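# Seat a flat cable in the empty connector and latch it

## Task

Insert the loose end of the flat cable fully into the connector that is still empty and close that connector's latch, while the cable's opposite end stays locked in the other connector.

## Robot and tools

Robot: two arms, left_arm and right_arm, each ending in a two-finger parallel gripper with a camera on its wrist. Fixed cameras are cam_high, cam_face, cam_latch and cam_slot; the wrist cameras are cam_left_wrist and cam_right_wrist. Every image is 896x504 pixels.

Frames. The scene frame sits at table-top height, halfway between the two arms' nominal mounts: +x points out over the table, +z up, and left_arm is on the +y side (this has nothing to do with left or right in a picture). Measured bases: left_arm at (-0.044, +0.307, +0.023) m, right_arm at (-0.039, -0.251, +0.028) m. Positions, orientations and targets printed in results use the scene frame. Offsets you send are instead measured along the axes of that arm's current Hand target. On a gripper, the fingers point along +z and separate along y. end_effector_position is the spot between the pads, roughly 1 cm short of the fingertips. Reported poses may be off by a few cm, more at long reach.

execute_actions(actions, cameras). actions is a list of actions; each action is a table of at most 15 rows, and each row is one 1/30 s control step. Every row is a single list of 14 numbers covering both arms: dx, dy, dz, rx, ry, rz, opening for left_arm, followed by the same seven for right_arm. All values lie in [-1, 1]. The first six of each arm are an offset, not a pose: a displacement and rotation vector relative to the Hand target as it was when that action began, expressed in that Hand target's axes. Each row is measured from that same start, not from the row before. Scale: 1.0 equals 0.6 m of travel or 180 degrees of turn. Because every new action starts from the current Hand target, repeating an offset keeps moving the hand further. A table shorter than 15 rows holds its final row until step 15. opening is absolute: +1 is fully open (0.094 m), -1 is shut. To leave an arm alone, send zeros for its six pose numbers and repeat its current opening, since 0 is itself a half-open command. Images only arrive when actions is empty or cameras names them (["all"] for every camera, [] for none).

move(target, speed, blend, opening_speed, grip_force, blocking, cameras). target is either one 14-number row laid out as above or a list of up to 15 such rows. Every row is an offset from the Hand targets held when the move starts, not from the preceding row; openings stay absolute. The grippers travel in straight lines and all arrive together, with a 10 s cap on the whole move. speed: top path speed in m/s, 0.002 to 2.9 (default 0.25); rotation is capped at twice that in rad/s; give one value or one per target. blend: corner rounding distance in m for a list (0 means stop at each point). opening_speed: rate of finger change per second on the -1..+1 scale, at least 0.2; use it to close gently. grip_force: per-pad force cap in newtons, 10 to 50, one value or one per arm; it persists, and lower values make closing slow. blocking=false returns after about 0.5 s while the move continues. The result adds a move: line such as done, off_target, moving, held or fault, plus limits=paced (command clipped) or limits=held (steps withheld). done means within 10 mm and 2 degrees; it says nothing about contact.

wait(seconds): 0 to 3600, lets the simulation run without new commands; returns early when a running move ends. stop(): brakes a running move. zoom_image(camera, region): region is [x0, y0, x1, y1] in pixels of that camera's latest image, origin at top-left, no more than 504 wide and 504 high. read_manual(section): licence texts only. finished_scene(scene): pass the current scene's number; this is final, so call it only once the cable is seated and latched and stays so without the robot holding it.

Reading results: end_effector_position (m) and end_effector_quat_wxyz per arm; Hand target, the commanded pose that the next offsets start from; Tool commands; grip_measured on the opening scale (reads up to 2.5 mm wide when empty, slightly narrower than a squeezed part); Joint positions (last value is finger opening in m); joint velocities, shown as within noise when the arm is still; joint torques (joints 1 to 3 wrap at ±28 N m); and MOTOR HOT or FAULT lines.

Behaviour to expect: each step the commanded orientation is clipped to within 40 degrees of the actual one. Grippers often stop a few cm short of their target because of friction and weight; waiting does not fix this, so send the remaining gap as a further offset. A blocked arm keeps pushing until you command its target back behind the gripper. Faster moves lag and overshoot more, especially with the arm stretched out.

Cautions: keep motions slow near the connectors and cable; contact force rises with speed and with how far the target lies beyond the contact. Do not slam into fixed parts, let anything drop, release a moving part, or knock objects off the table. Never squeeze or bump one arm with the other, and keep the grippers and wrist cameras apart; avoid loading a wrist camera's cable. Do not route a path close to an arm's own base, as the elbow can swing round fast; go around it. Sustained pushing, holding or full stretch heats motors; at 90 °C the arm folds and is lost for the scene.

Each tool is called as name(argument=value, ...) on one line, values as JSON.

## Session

execute_actions(actions=[])

zoom_image(camera="cam_slot", region=[300, 180, 720, 490])

zoom_image(camera="cam_latch", region=[300, 200, 580, 410])

Scene clock: 0.00 s.
left_arm: end_effector_position=(+0.2256, +0.1912, +0.4409) grip_measured=+1.000 end_effector_quat_wxyz=(+0.728, +0.158, +0.661, -0.090) | right_arm: end_effector_position=(+0.2404, -0.1388, +0.3887) grip_measured=+1.000 end_effector_quat_wxyz=(+0.570, -0.003, +0.764, +0.300)
Joint positions: left_arm=[-0.463 0.695 0.91 -0.139 -0.137 0.122 0.094] | right_arm=[0.201 0.752 0.939 -0.363 -0.261 0.435 0.094]
Joint velocities: within noise
Joint torques (N m): no reading
Heat: left arm: 29 °C; right arm: 30 °C.
Hand target: left_arm +0.2225, +0.1929, +0.4506; +0.736, +0.154, +0.652, -0.093 | right_arm +0.2383, -0.1392, +0.3950; +0.577, -0.006, +0.759, +0.301
Tool commands: left_gripper/opening=+1.0 right_gripper/opening=+1.0
camera_calibration:
cam_slot: T_world_to_cam=[[-0.72461, 0.68855, 0.02888, 0.1199], [0.41724, 0.47168, -0.77681, -0.04751], [-0.5485, -0.55084, -0.62907, 0.34039]] pos_world=[0.29341, 0.12735, 0.17376]
cam_left_wrist: T_world_to_cam=[[-0.34544, -0.92961, -0.12843, 0.31188], [-0.27527, 0.23121, -0.93315, 0.46851], [0.89716, -0.287, -0.33576, 0.09455]] pos_world=[0.15187, 0.20874, 0.50899]
cam_right_wrist: T_world_to_cam=[[0.35884, -0.83686, -0.41341, -0.0457], [-0.68658, 0.0634, -0.72429, 0.4911], [0.63233, 0.54374, -0.55182, 0.22898]] pos_world=[0.20879, -0.19388, 0.46316]

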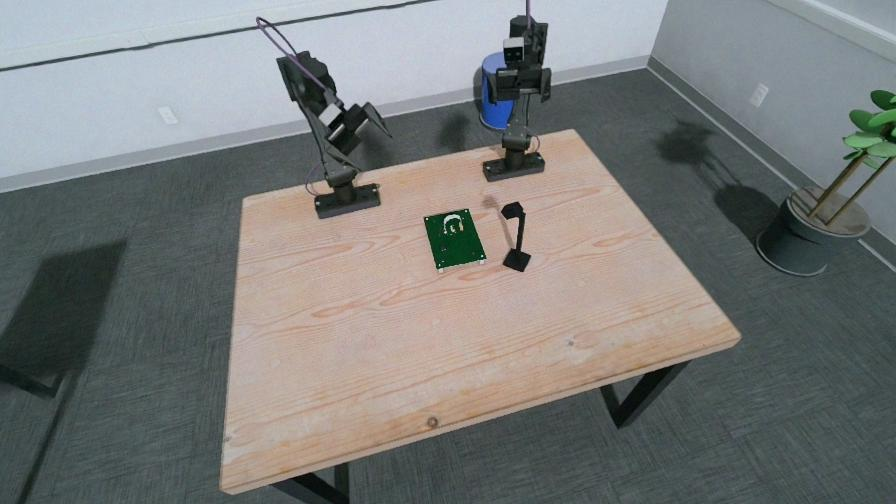

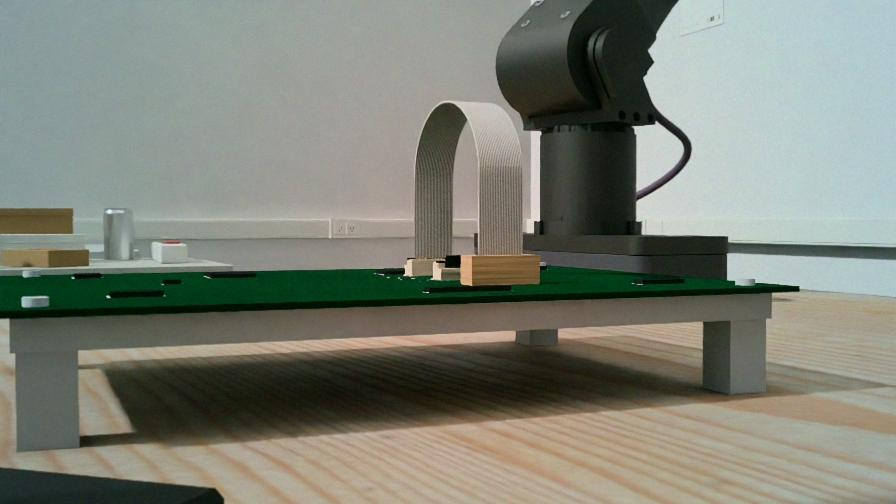

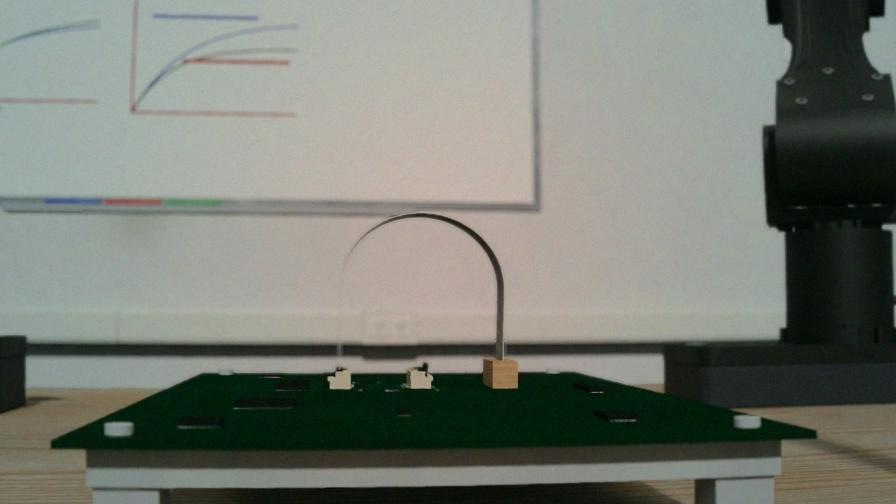

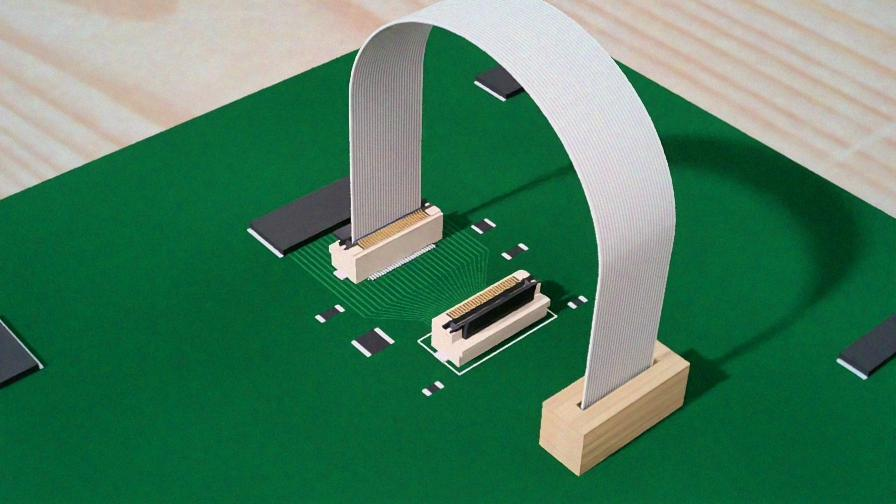

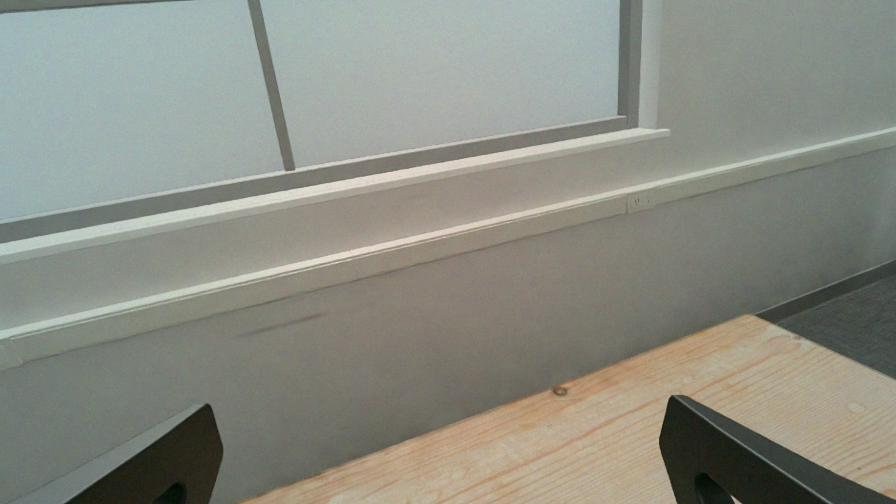

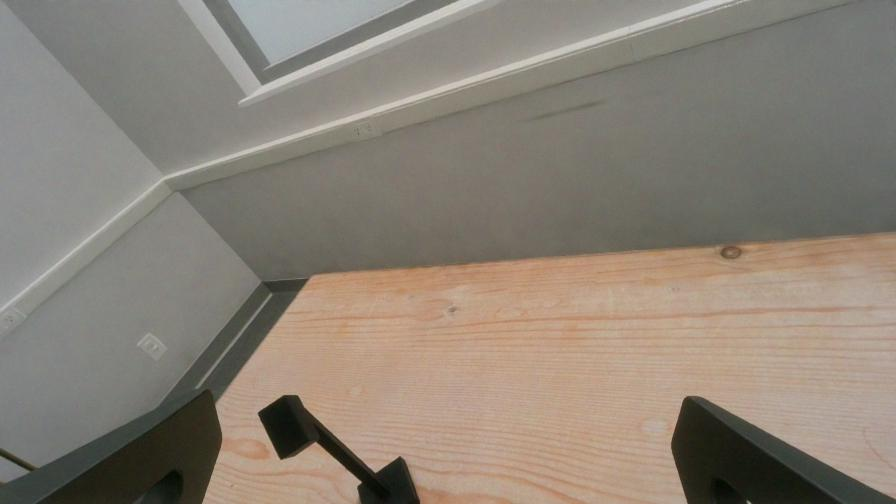

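Scaled by 1.200 from the camera's image (finer frame: 1280x720).

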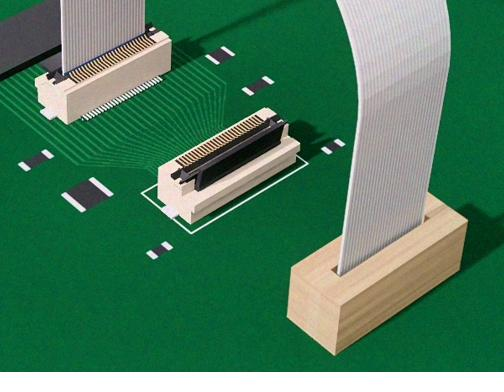

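Scaled by 1.800 from the camera's image (finer frame: 1280x720).

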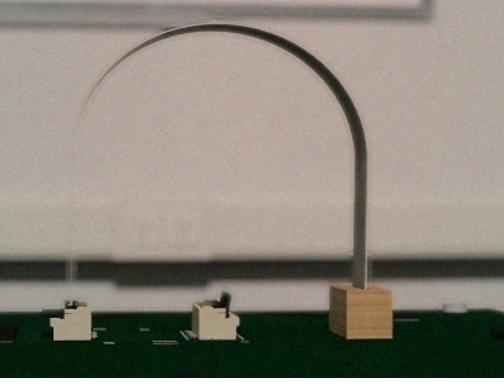

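move(target=[[0.377, -0.2677, -0.1577, -0.1036, 0.1644, -0.0497, -0.7, 0, 0, 0, 0, 0, 0, 1], [0.602, -0.3258, -0.0882, -0.1036, 0.1644, -0.0497, -0.7, 0, 0, 0, 0, 0, 0, 1]], speed=[0.25, 0.15], blend=[0.03, 0], cameras=["cam_latch", "cam_slot", "cam_left_wrist"])

Scene clock: 9.07 s.
left_arm: end_effector_position=(+0.1530, +0.0457, +0.0685) grip_measured=-0.697 end_effector_quat_wxyz=(+0.546, +0.001, +0.838, -0.009) | right_arm: end_effector_position=(+0.2404, -0.1388, +0.3887) grip_measured=+1.000 end_effector_quat_wxyz=(+0.570, -0.003, +0.764, +0.300)
Joint positions: left_arm=[-1.421 1.784 0.684 -0.174 -1.135 -1.262 0.014] | right_arm=[0.201 0.752 0.939 -0.363 -0.261 0.435 0.094]
Joint torques (N m): left_arm=[0.38 -5.72 3.69 0.75 -0.66 0.06] | right_arm=[-0.14 -0.49 8.79 1.77 -0.05 -0.04]
Heat: left arm: 29 °C; right arm: 31 °C.
Hand target: left_arm +0.1550, +0.0517, +0.0671; +0.552, +0.002, +0.834, -0.001 | right_arm +0.2383, -0.1392, +0.3950; +0.577, -0.006, +0.759, +0.301
Off the commanded pose: left_arm 0.006 m, 1 deg | right_arm 0.007 m, 1 deg.
move: done
cam_slot: T_world_to_cam=[[-0.72461, 0.68855, 0.02888, 0.1199], [0.41724, 0.47168, -0.77681, -0.04751], [-0.5485, -0.55084, -0.62907, 0.34039]] pos_world=[0.29341, 0.12735, 0.17376]
cam_left_wrist: T_world_to_cam=[[-0.0253, -0.99968, 0.00169, 0.04892], [-0.74215, 0.01765, -0.67, 0.19786], [0.66975, -0.01821, -0.74236, 0.04325]] pos_world=[0.11912, 0.0462, 0.16459]

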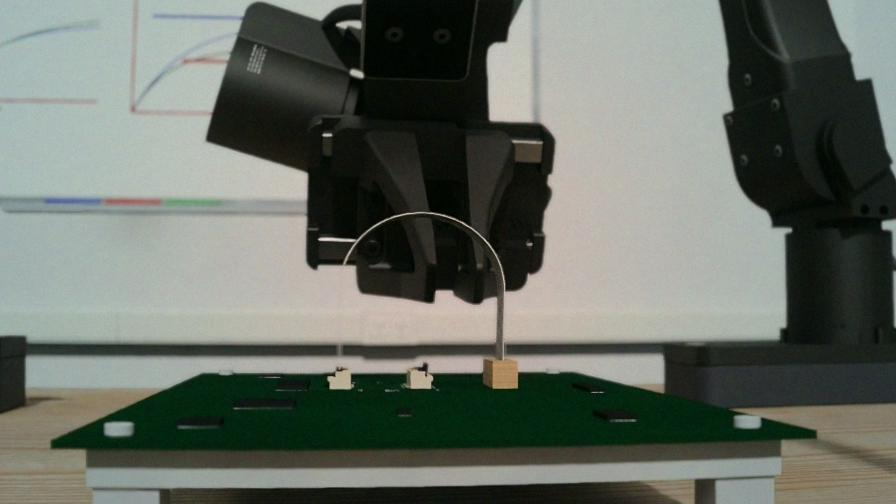

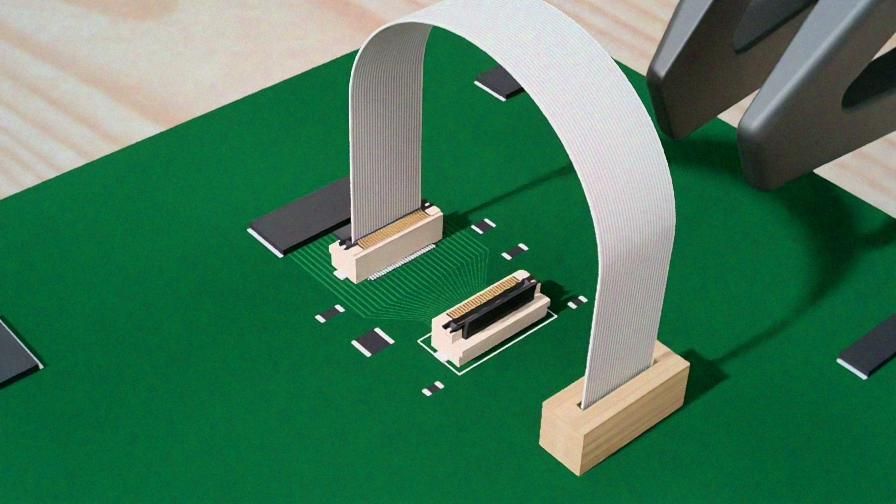

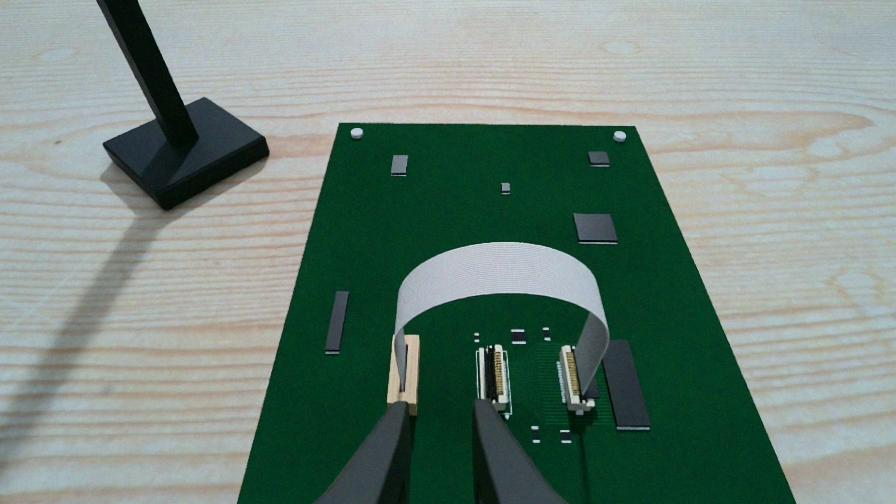

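move(target=[0.0061, 0.019, 0.0369, 0, 0, 0, -0.7, 0, 0, 0, 0, 0, 0, 1], speed=0.08, cameras=["cam_latch", "cam_slot"])

Scene clock: 11.90 s.
left_arm: end_effector_position=(+0.1721, +0.0583, +0.0564) grip_measured=-0.697 end_effector_quat_wxyz=(+0.547, +0.003, +0.837, -0.008) | right_arm: end_effector_position=(+0.2404, -0.1388, +0.3887) grip_measured=+1.000 end_effector_quat_wxyz=(+0.570, -0.003, +0.764, +0.300)
Joint positions: left_arm=[-1.34 1.789 0.583 0.09 -1.107 -1.082 0.014] | right_arm=[0.201 0.752 0.939 -0.363 -0.261 0.435 0.094]
Joint torques (N m): left_arm=[0.4 -5.26 3.92 1.02 -0.59 0.06] | right_arm=[-0.14 -0.46 8.77 1.77 -0.04 -0.04]
Heat: left arm: 29 °C; right arm: 31 °C.
Hand target: left_arm +0.1740, +0.0629, +0.0552; +0.552, +0.002, +0.834, -0.001 | right_arm +0.2383, -0.1392, +0.3950; +0.577, -0.006, +0.759, +0.301
Off the commanded pose: left_arm 0.005 m, 1 deg | right_arm 0.007 m, 1 deg.
move: done
cam_slot: T_world_to_cam=[[-0.72461, 0.68855, 0.02888, 0.1199], [0.41724, 0.47168, -0.77681, -0.04751], [-0.5485, -0.55084, -0.62907, 0.34039]] pos_world=[0.29341, 0.12735, 0.17376]

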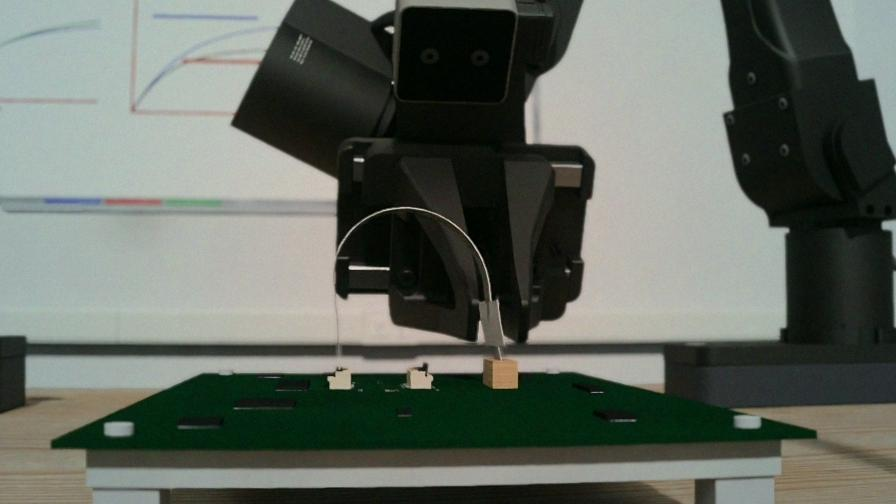

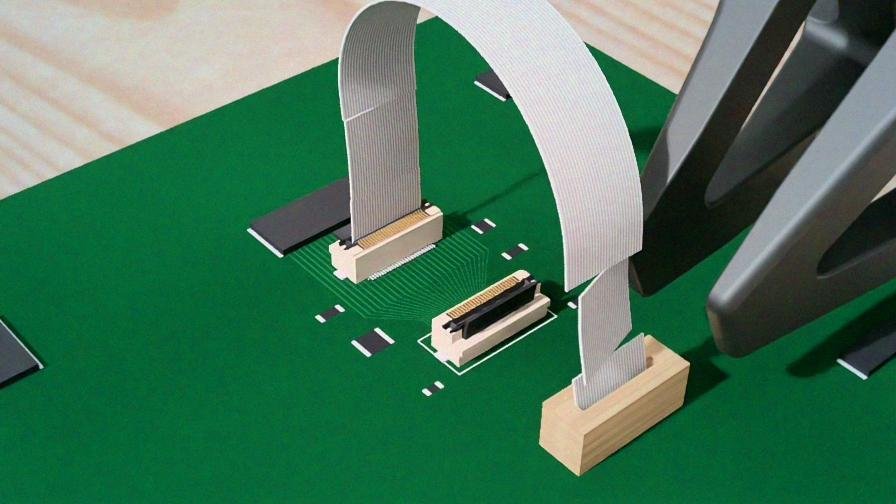

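move(target=[0.0052, 0, -0.0123, 0, 0, 0, -0.7, 0, 0, 0, 0, 0, 0, 1], speed=0.06, cameras=["cam_latch", "cam_slot"])

Scene clock: 13.70 s.
left_arm: end_effector_position=(+0.1658, +0.0590, +0.0540) grip_measured=-0.697 end_effector_quat_wxyz=(+0.544, +0.004, +0.839, -0.010) | right_arm: end_effector_position=(+0.2404, -0.1388, +0.3887) grip_measured=+1.000 end_effector_quat_wxyz=(+0.570, -0.003, +0.764, +0.300)
Joint positions: left_arm=[-1.362 1.789 0.583 0.051 -1.107 -1.126 0.014] | right_arm=[0.201 0.752 0.939 -0.363 -0.261 0.435 0.094]
Joint torques (N m): left_arm=[-0.36 -5.31 4.71 0.74 -0.74 -0.12] | right_arm=[-0.09 -0.47 8.85 1.76 -0.06 -0.05]
Heat: left arm: 29 °C; right arm: 32 °C.
Hand target: left_arm +0.1660, +0.0630, +0.0552; +0.552, +0.002, +0.834, -0.001 | right_arm +0.2383, -0.1392, +0.3950; +0.577, -0.006, +0.759, +0.301
Off the commanded pose: left_arm 0.004 m, 2 deg | right_arm 0.007 m, 1 deg.
move: done
cam_slot: T_world_to_cam=[[-0.72461, 0.68855, 0.02888, 0.1199], [0.41724, 0.47168, -0.77681, -0.04751], [-0.5485, -0.55084, -0.62907, 0.34039]] pos_world=[0.29341, 0.12735, 0.17376]

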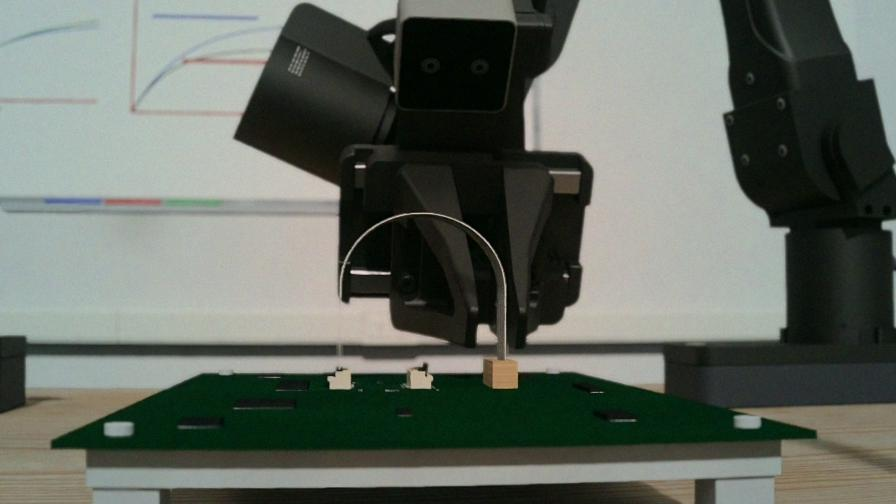

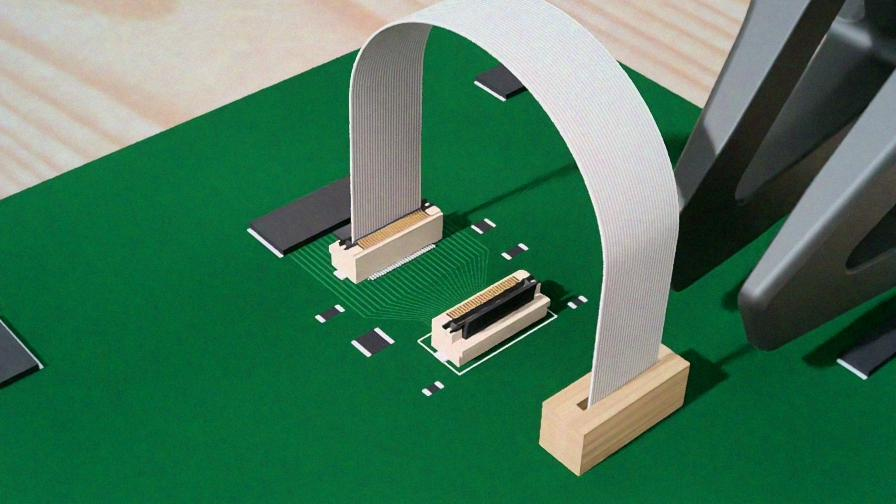

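move(target=[-0.0112, -0.004, 0.0358, 0, 0, 0, -0.7, 0, 0, 0, 0, 0, 0, 1], speed=0.06, cameras=["cam_latch", "cam_slot"])

zoom_image(camera="cam_latch", region=[430, 290, 550, 400])

zoom_image(camera="cam_slot", region=[480, 180, 740, 480])

Scene clock: 16.57 s.
left_arm: end_effector_position=(+0.1877, +0.0539, +0.0565) grip_measured=-0.697 end_effector_quat_wxyz=(+0.549, +0.000, +0.836, -0.011) | right_arm: end_effector_position=(+0.2404, -0.1388, +0.3887) grip_measured=+1.000 end_effector_quat_wxyz=(+0.570, -0.003, +0.764, +0.300)
Joint positions: left_arm=[-1.286 1.81 0.583 0.214 -1.084 -0.977 0.014] | right_arm=[0.201 0.752 0.939 -0.363 -0.261 0.435 0.094]
Joint torques (N m): left_arm=[0.28 -5.26 3.43 1.16 -0.54 0.02] | right_arm=[-0.16 -0.49 8.81 1.76 -0.05 -0.04]
Heat: left arm: 29 °C; right arm: 32 °C.
Hand target: left_arm +0.1884, +0.0605, +0.0530; +0.552, +0.002, +0.834, -0.001 | right_arm +0.2383, -0.1392, +0.3950; +0.577, -0.006, +0.759, +0.301
Off the commanded pose: left_arm 0.007 m, 1 deg | right_arm 0.007 m, 1 deg.
move: done
cam_slot: T_world_to_cam=[[-0.72461, 0.68855, 0.02888, 0.1199], [0.41724, 0.47168, -0.77681, -0.04751], [-0.5485, -0.55084, -0.62907, 0.34039]] pos_world=[0.29341, 0.12735, 0.17376]

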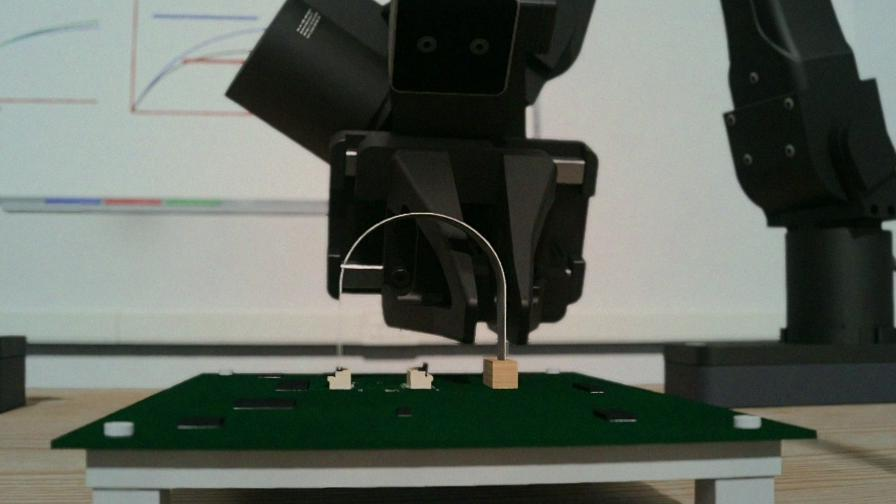

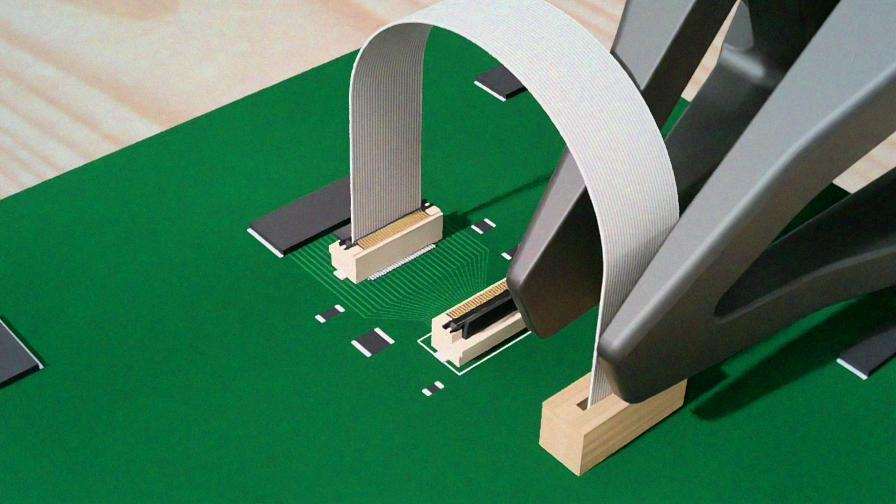

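Scaled by 4.200 from the camera's image (finer frame: 1280x720).

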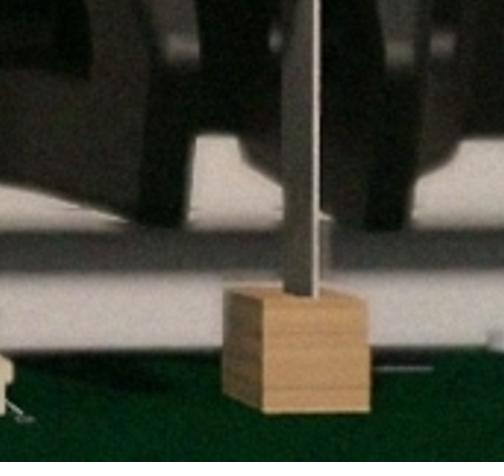

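Scaled by 1.680 from the camera's image (finer frame: 1280x720).

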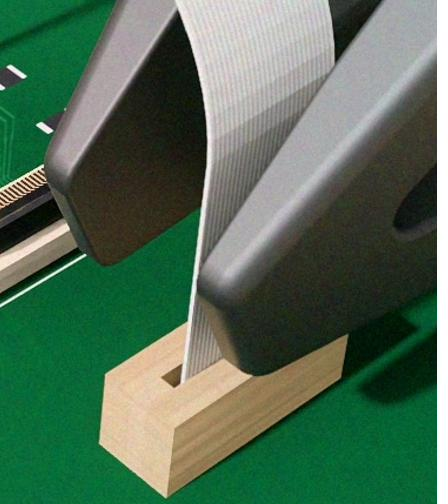

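move(target=[[0.0023, 0.003, 0.0001, -0.0007, 0.0004, 0.0055, -0.7, 0, 0, 0, 0, 0, 0, 1], [0.0023, 0.003, 0.0001, -0.0007, 0.0004, 0.0055, -1, 0, 0, 0, 0, 0, 0, 1]], speed=0.05, grip_force=18, opening_speed=0.2, cameras=["cam_latch", "cam_slot"])

zoom_image(camera="cam_latch", region=[430, 290, 550, 400])

Scene clock: 20.47 s.
left_arm: end_effector_position=(+0.1868, +0.0567, +0.0543) grip_measured=-0.974 end_effector_quat_wxyz=(+0.548, +0.008, +0.837, -0.006) | right_arm: end_effector_position=(+0.2404, -0.1388, +0.3887) grip_measured=+1.000 end_effector_quat_wxyz=(+0.570, -0.003, +0.764, +0.300)
Joint positions: left_arm=[-1.286 1.81 0.572 0.219 -1.082 -0.963 0.001] | right_arm=[0.201 0.752 0.939 -0.363 -0.261 0.435 0.094]
Joint torques (N m): left_arm=[0.32 -5.12 3.86 1.12 -0.57 0.04] | right_arm=[-0.12 -0.49 8.77 1.76 -0.05 -0.03]
Heat: left arm: 29 °C; right arm: 32 °C.
Hand target: left_arm +0.1879, +0.0622, +0.0517; +0.551, +0.009, +0.834, +0.004 | right_arm +0.2383, -0.1392, +0.3950; +0.577, -0.006, +0.759, +0.301
Off the commanded pose: left_arm 0.006 m, 1 deg | right_arm 0.007 m, 1 deg.
grip_force (N): 18, 18
move: done
cam_slot: T_world_to_cam=[[-0.72461, 0.68855, 0.02888, 0.1199], [0.41724, 0.47168, -0.77681, -0.04751], [-0.5485, -0.55084, -0.62907, 0.34039]] pos_world=[0.29341, 0.12735, 0.17376]

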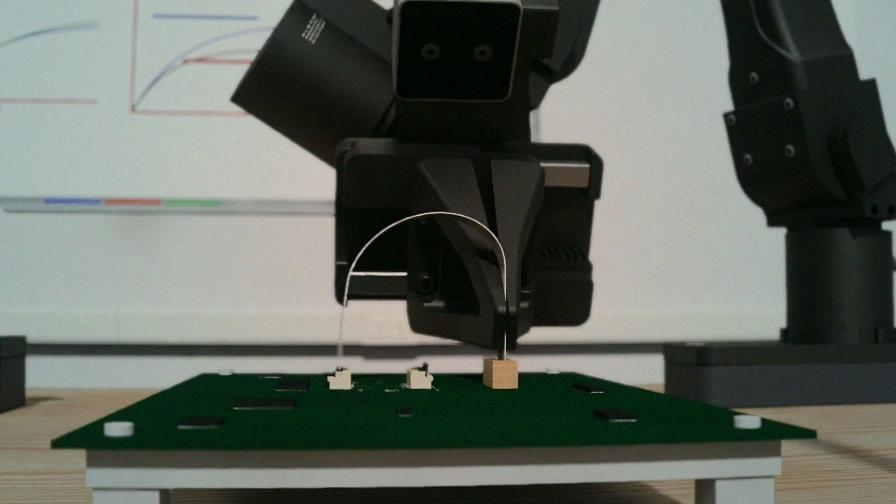

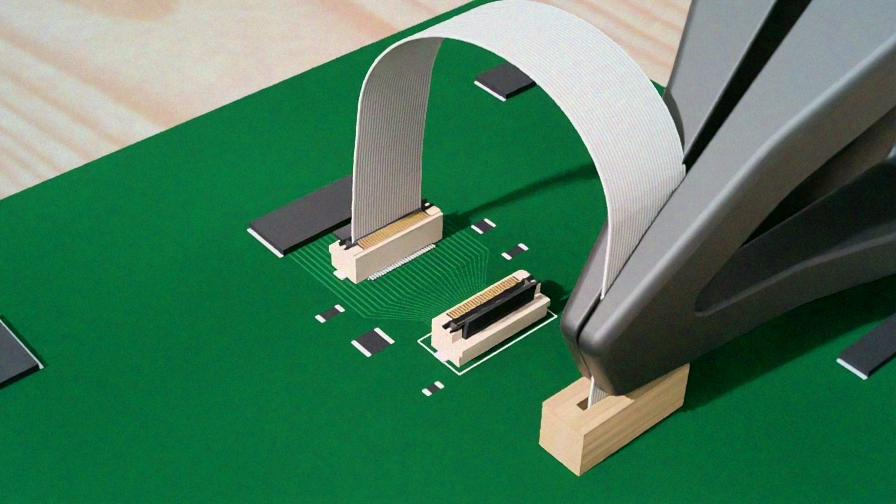

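Scaled by 4.200 from the camera's image (finer frame: 1280x720).

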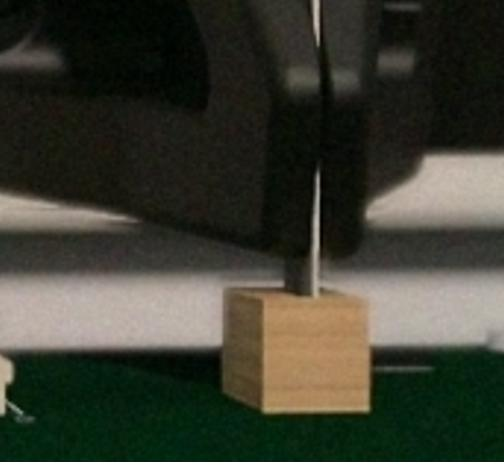

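move(target=[-0.0393, 0.0003, -0.0166, 0.005, -0.0034, -0.0119, -1, 0, 0, 0, 0, 0, 0, 1], speed=0.05, cameras=["cam_latch", "cam_slot"])

Scene clock: 23.40 s.
left_arm: end_effector_position=(+0.1866, +0.0573, +0.0697) grip_measured=-0.974 end_effector_quat_wxyz=(+0.549, +0.003, +0.835, -0.014) | right_arm: end_effector_position=(+0.2404, -0.1388, +0.3887) grip_measured=+1.000 end_effector_quat_wxyz=(+0.570, -0.003, +0.764, +0.300)
Joint positions: left_arm=[-1.285 1.74 0.572 0.171 -1.08 -0.96 0.001] | right_arm=[0.201 0.752 0.939 -0.363 -0.261 0.435 0.094]
Joint torques (N m): left_arm=[0.32 -7.99 4.49 0.96 -0.58 0.03] | right_arm=[-0.1 -0.47 8.79 1.77 -0.06 -0.04]
Heat: left arm: 29 °C; right arm: 32 °C.
Hand target: left_arm +0.1880, +0.0620, +0.0773; +0.556, -0.003, +0.831, -0.013 | right_arm +0.2383, -0.1392, +0.3950; +0.577, -0.006, +0.759, +0.301
Off the commanded pose: left_arm 0.009 m, 1 deg | right_arm 0.007 m, 1 deg.
grip_force (N): 18, 18
move: done
cam_slot: T_world_to_cam=[[-0.72461, 0.68855, 0.02888, 0.1199], [0.41724, 0.47168, -0.77681, -0.04751], [-0.5485, -0.55084, -0.62907, 0.34039]] pos_world=[0.29341, 0.12735, 0.17376]

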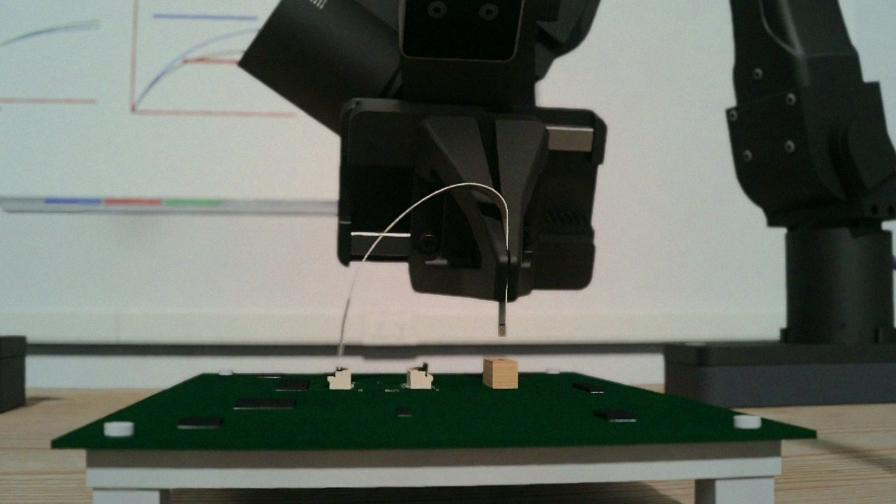

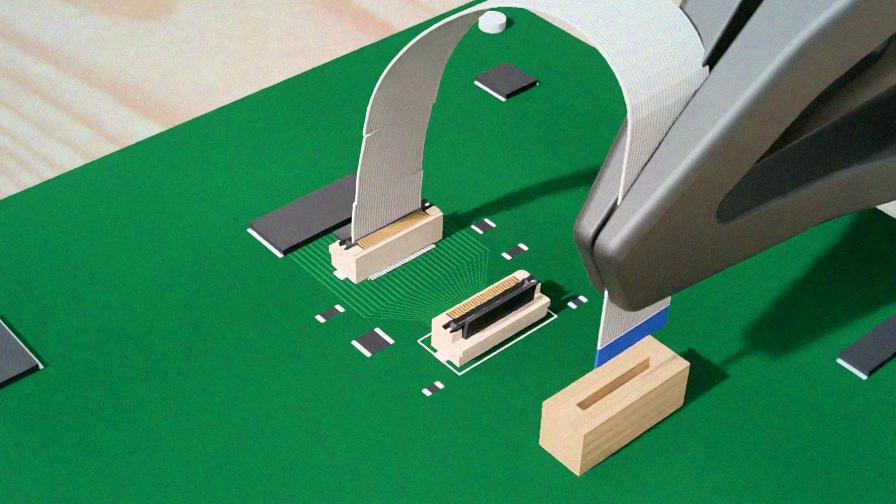

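move(target=[[-0.0122, -0.0589, 0.0019, -0.0043, 0.0049, 0.0118, -1, 0, 0, 0, 0, 0, 0, 1], [0.0248, -0.0439, 0.0074, -0.0043, 0.0049, 0.0118, -1, 0, 0, 0, 0, 0, 0, 1]], speed=[0.06, 0.04], cameras=["cam_latch", "cam_slot"])

zoom_image(camera="cam_latch", region=[400, 325, 450, 395])

zoom_image(camera="cam_slot", region=[420, 230, 560, 350])

Scene clock: 29.13 s.
left_arm: end_effector_position=(+0.1864, +0.0320, +0.0631) grip_measured=-0.974 end_effector_quat_wxyz=(+0.541, +0.014, +0.841, +0.001) | right_arm: end_effector_position=(+0.2404, -0.1388, +0.3887) grip_measured=+1.000 end_effector_quat_wxyz=(+0.570, -0.003, +0.764, +0.300)
Joint positions: left_arm=[-1.306 1.838 0.703 0.058 -1.08 -1.003 0.001] | right_arm=[0.201 0.752 0.939 -0.363 -0.261 0.435 0.094]
Joint torques (N m): left_arm=[-0.39 -5.93 4.3 1.1 -0.69 -0.11] | right_arm=[-0.08 -0.44 8.79 1.76 -0.07 -0.04]
Heat: left arm: 29 °C; right arm: 33 °C.
Hand target: left_arm +0.1861, +0.0354, +0.0624; +0.550, +0.009, +0.835, +0.003 | right_arm +0.2383, -0.1392, +0.3950; +0.577, -0.006, +0.759, +0.301
Off the commanded pose: left_arm 0.003 m, 1 deg | right_arm 0.007 m, 1 deg.
grip_force (N): 18, 18
move: done
cam_slot: T_world_to_cam=[[-0.72461, 0.68855, 0.02888, 0.1199], [0.41724, 0.47168, -0.77681, -0.04751], [-0.5485, -0.55084, -0.62907, 0.34039]] pos_world=[0.29341, 0.12735, 0.17376]

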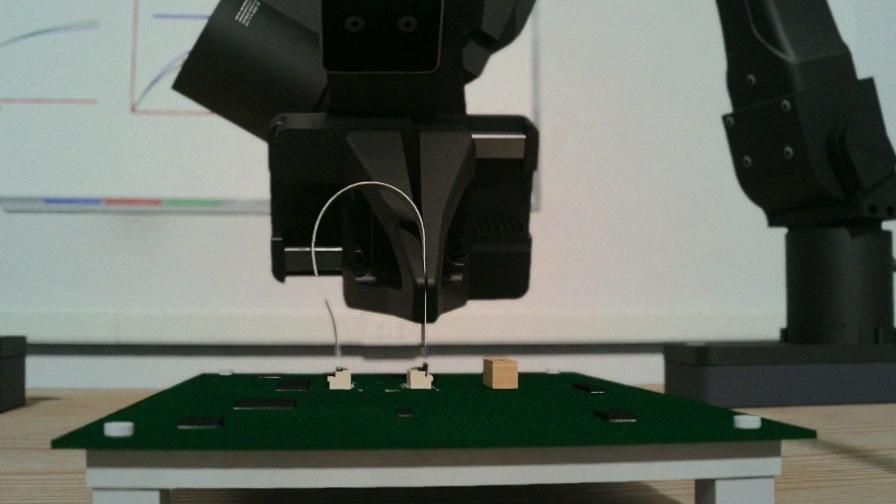

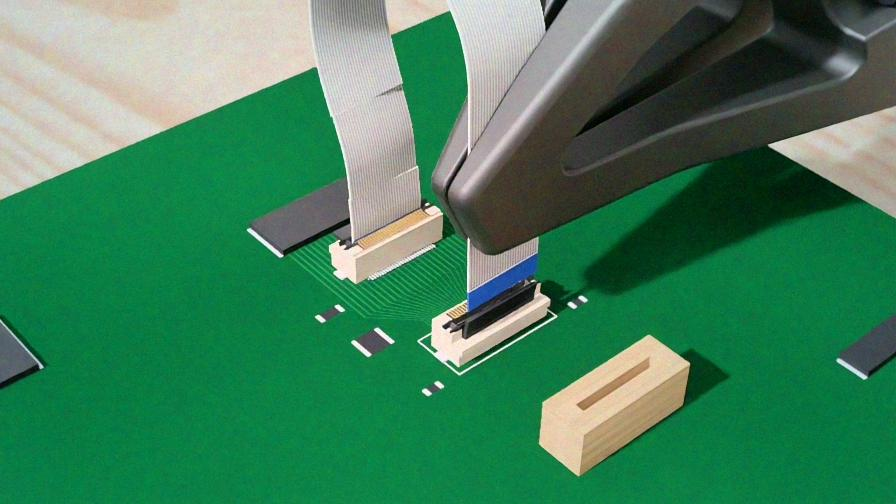

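Scaled by 7.200 from the camera's image (finer frame: 1280x720).

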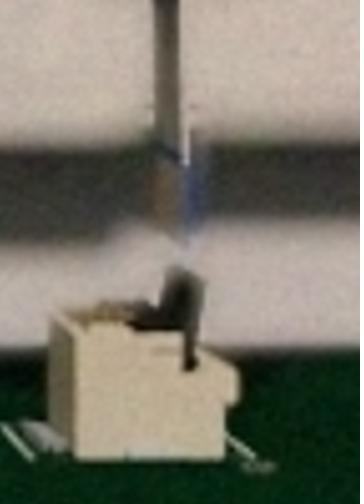

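Scaled by 3.600 from the camera's image (finer frame: 1280x720).

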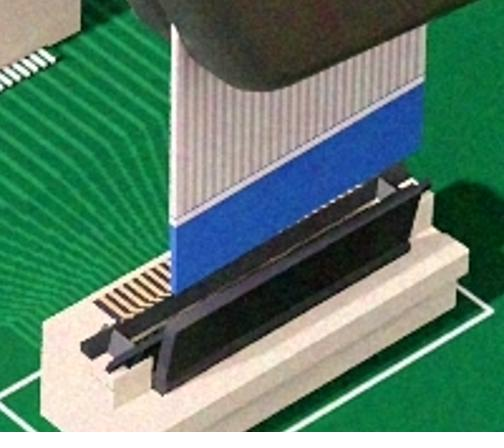

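move(target=[-0.0027, -0.0039, 0, 0.0022, -0.0015, -0.0051, -1, 0, 0, 0, 0, 0, 0, 1], speed=0.03, cameras=["cam_latch", "cam_slot"])

zoom_image(camera="cam_latch", region=[400, 325, 450, 395])

zoom_image(camera="cam_slot", region=[420, 230, 560, 350])

Scene clock: 33.93 s.
left_arm: end_effector_position=(+0.1870, +0.0296, +0.0644) grip_measured=-0.974 end_effector_quat_wxyz=(+0.543, +0.009, +0.840, -0.007) | right_arm: end_effector_position=(+0.2404, -0.1388, +0.3887) grip_measured=+1.000 end_effector_quat_wxyz=(+0.570, -0.003, +0.764, +0.300)
Joint positions: left_arm=[-1.306 1.838 0.703 0.076 -1.08 -1.004 0.001] | right_arm=[0.201 0.752 0.939 -0.363 -0.261 0.435 0.094]
Joint torques (N m): left_arm=[-0.39 -5.96 4.3 1.13 -0.7 -0.11] | right_arm=[-0.1 -0.44 8.8 1.76 -0.04 -0.02]
Heat: left arm: 29 °C; right arm: 33 °C.
Hand target: left_arm +0.1867, +0.0330, +0.0639; +0.552, +0.004, +0.834, -0.004 | right_arm +0.2383, -0.1392, +0.3950; +0.577, -0.006, +0.759, +0.301
Off the commanded pose: left_arm 0.003 m, 1 deg | right_arm 0.007 m, 1 deg.
grip_force (N): 18, 18
move: done
cam_slot: T_world_to_cam=[[-0.72461, 0.68855, 0.02888, 0.1199], [0.41724, 0.47168, -0.77681, -0.04751], [-0.5485, -0.55084, -0.62907, 0.34039]] pos_world=[0.29341, 0.12735, 0.17376]

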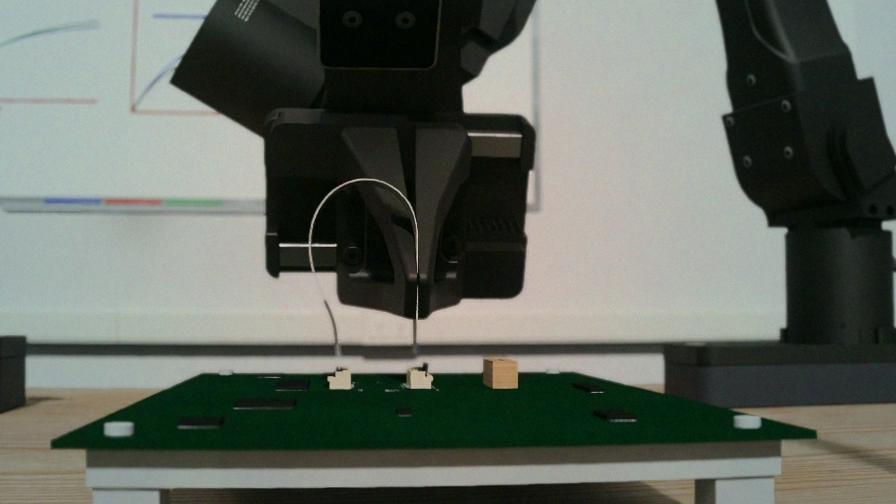

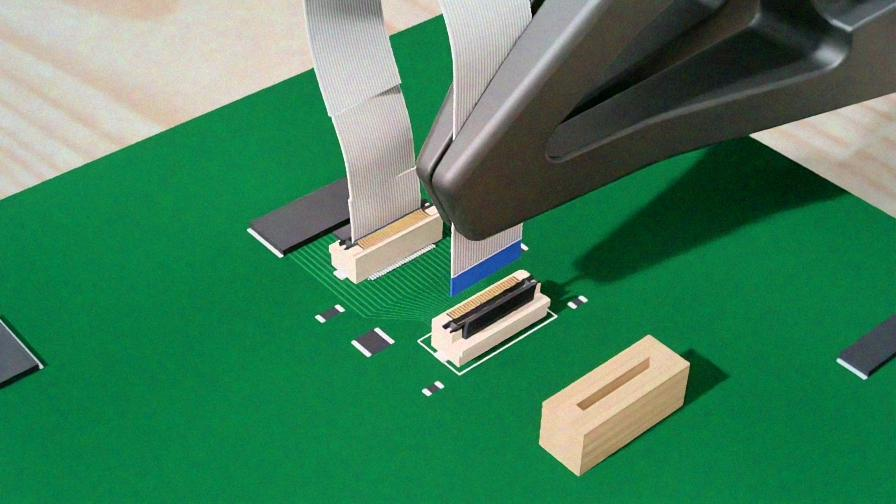

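Scaled by 7.200 from the camera's image (finer frame: 1280x720).

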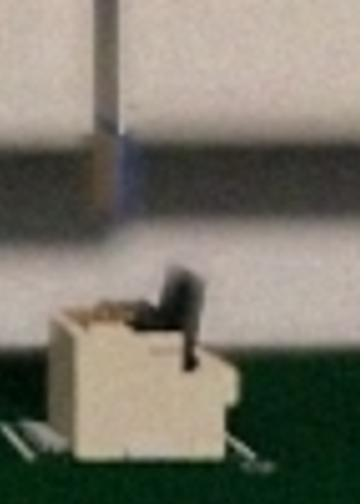

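Scaled by 3.600 from the camera's image (finer frame: 1280x720).

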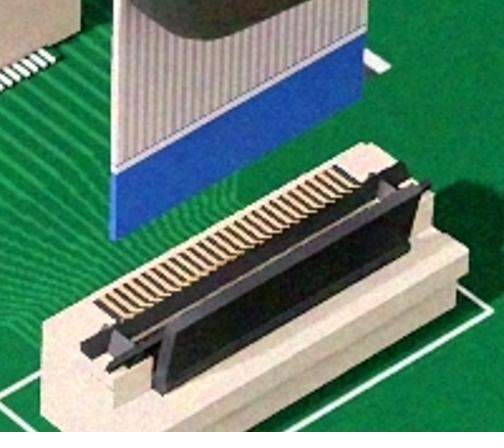

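move(target=[0.0062, 0.0007, 0.0025, -0.0011, 0.0007, 0.0025, -1, 0, 0, 0, 0, 0, 0, 1], speed=0.03, cameras=["cam_latch", "cam_slot"])

zoom_image(camera="cam_latch", region=[400, 325, 450, 395])

zoom_image(camera="cam_slot", region=[420, 230, 560, 350])

Scene clock: 36.47 s.
left_arm: end_effector_position=(+0.1869, +0.0298, +0.0606) grip_measured=-0.974 end_effector_quat_wxyz=(+0.542, +0.011, +0.840, -0.003) | right_arm: end_effector_position=(+0.2404, -0.1388, +0.3887) grip_measured=+1.000 end_effector_quat_wxyz=(+0.570, -0.003, +0.764, +0.300)
Joint positions: left_arm=[-1.306 1.852 0.703 0.083 -1.08 -1.004 0.001] | right_arm=[0.201 0.752 0.939 -0.363 -0.261 0.435 0.094]
Joint torques (N m): left_arm=[-0.35 -5.93 4.23 1.13 -0.71 -0.11] | right_arm=[-0.14 -0.47 8.83 1.75 -0.05 -0.04]
Heat: left arm: 29 °C; right arm: 33 °C.
Hand target: left_arm +0.1867, +0.0334, +0.0599; +0.551, +0.007, +0.835, +0.000 | right_arm +0.2383, -0.1392, +0.3950; +0.577, -0.006, +0.759, +0.301
Off the commanded pose: left_arm 0.004 m, 1 deg | right_arm 0.007 m, 1 deg.
grip_force (N): 18, 18
move: done
cam_slot: T_world_to_cam=[[-0.72461, 0.68855, 0.02888, 0.1199], [0.41724, 0.47168, -0.77681, -0.04751], [-0.5485, -0.55084, -0.62907, 0.34039]] pos_world=[0.29341, 0.12735, 0.17376]

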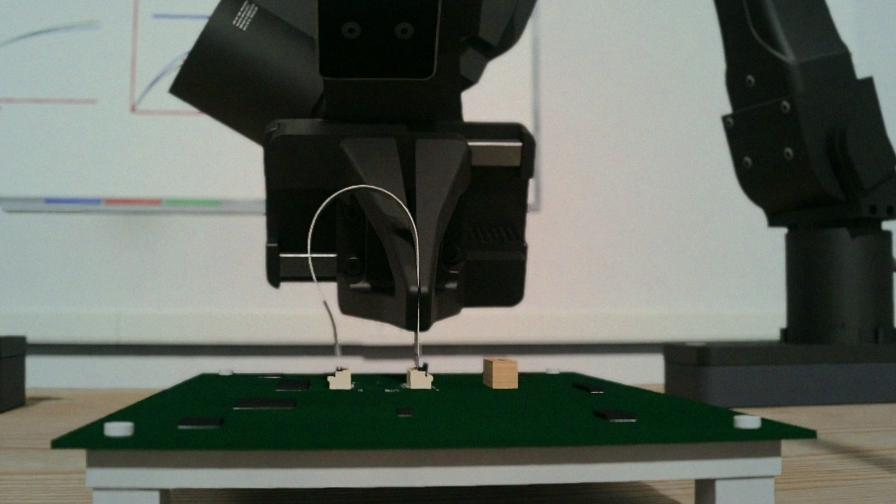

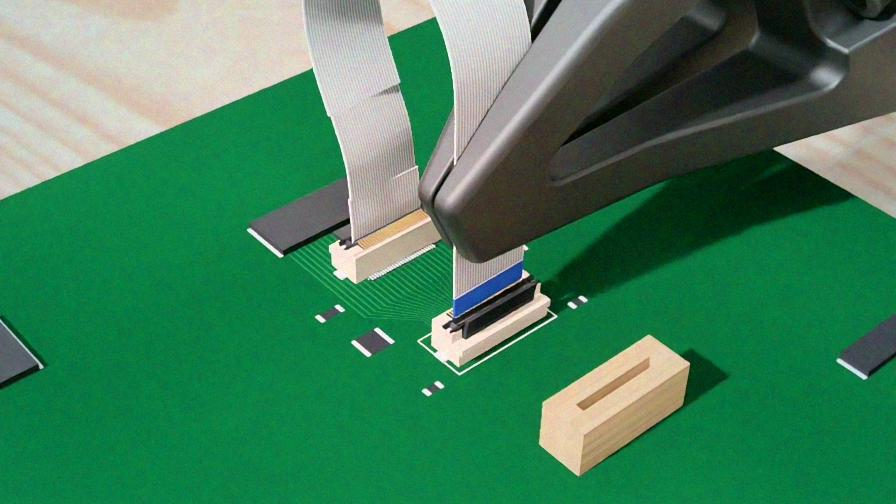

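Scaled by 7.200 from the camera's image (finer frame: 1280x720).

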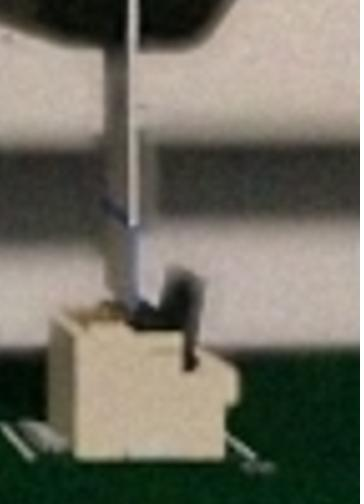

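Scaled by 3.600 from the camera's image (finer frame: 1280x720).

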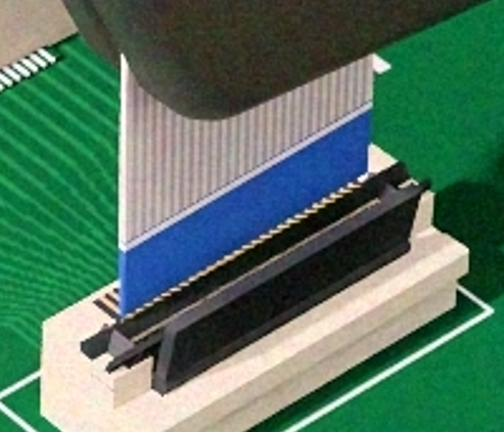

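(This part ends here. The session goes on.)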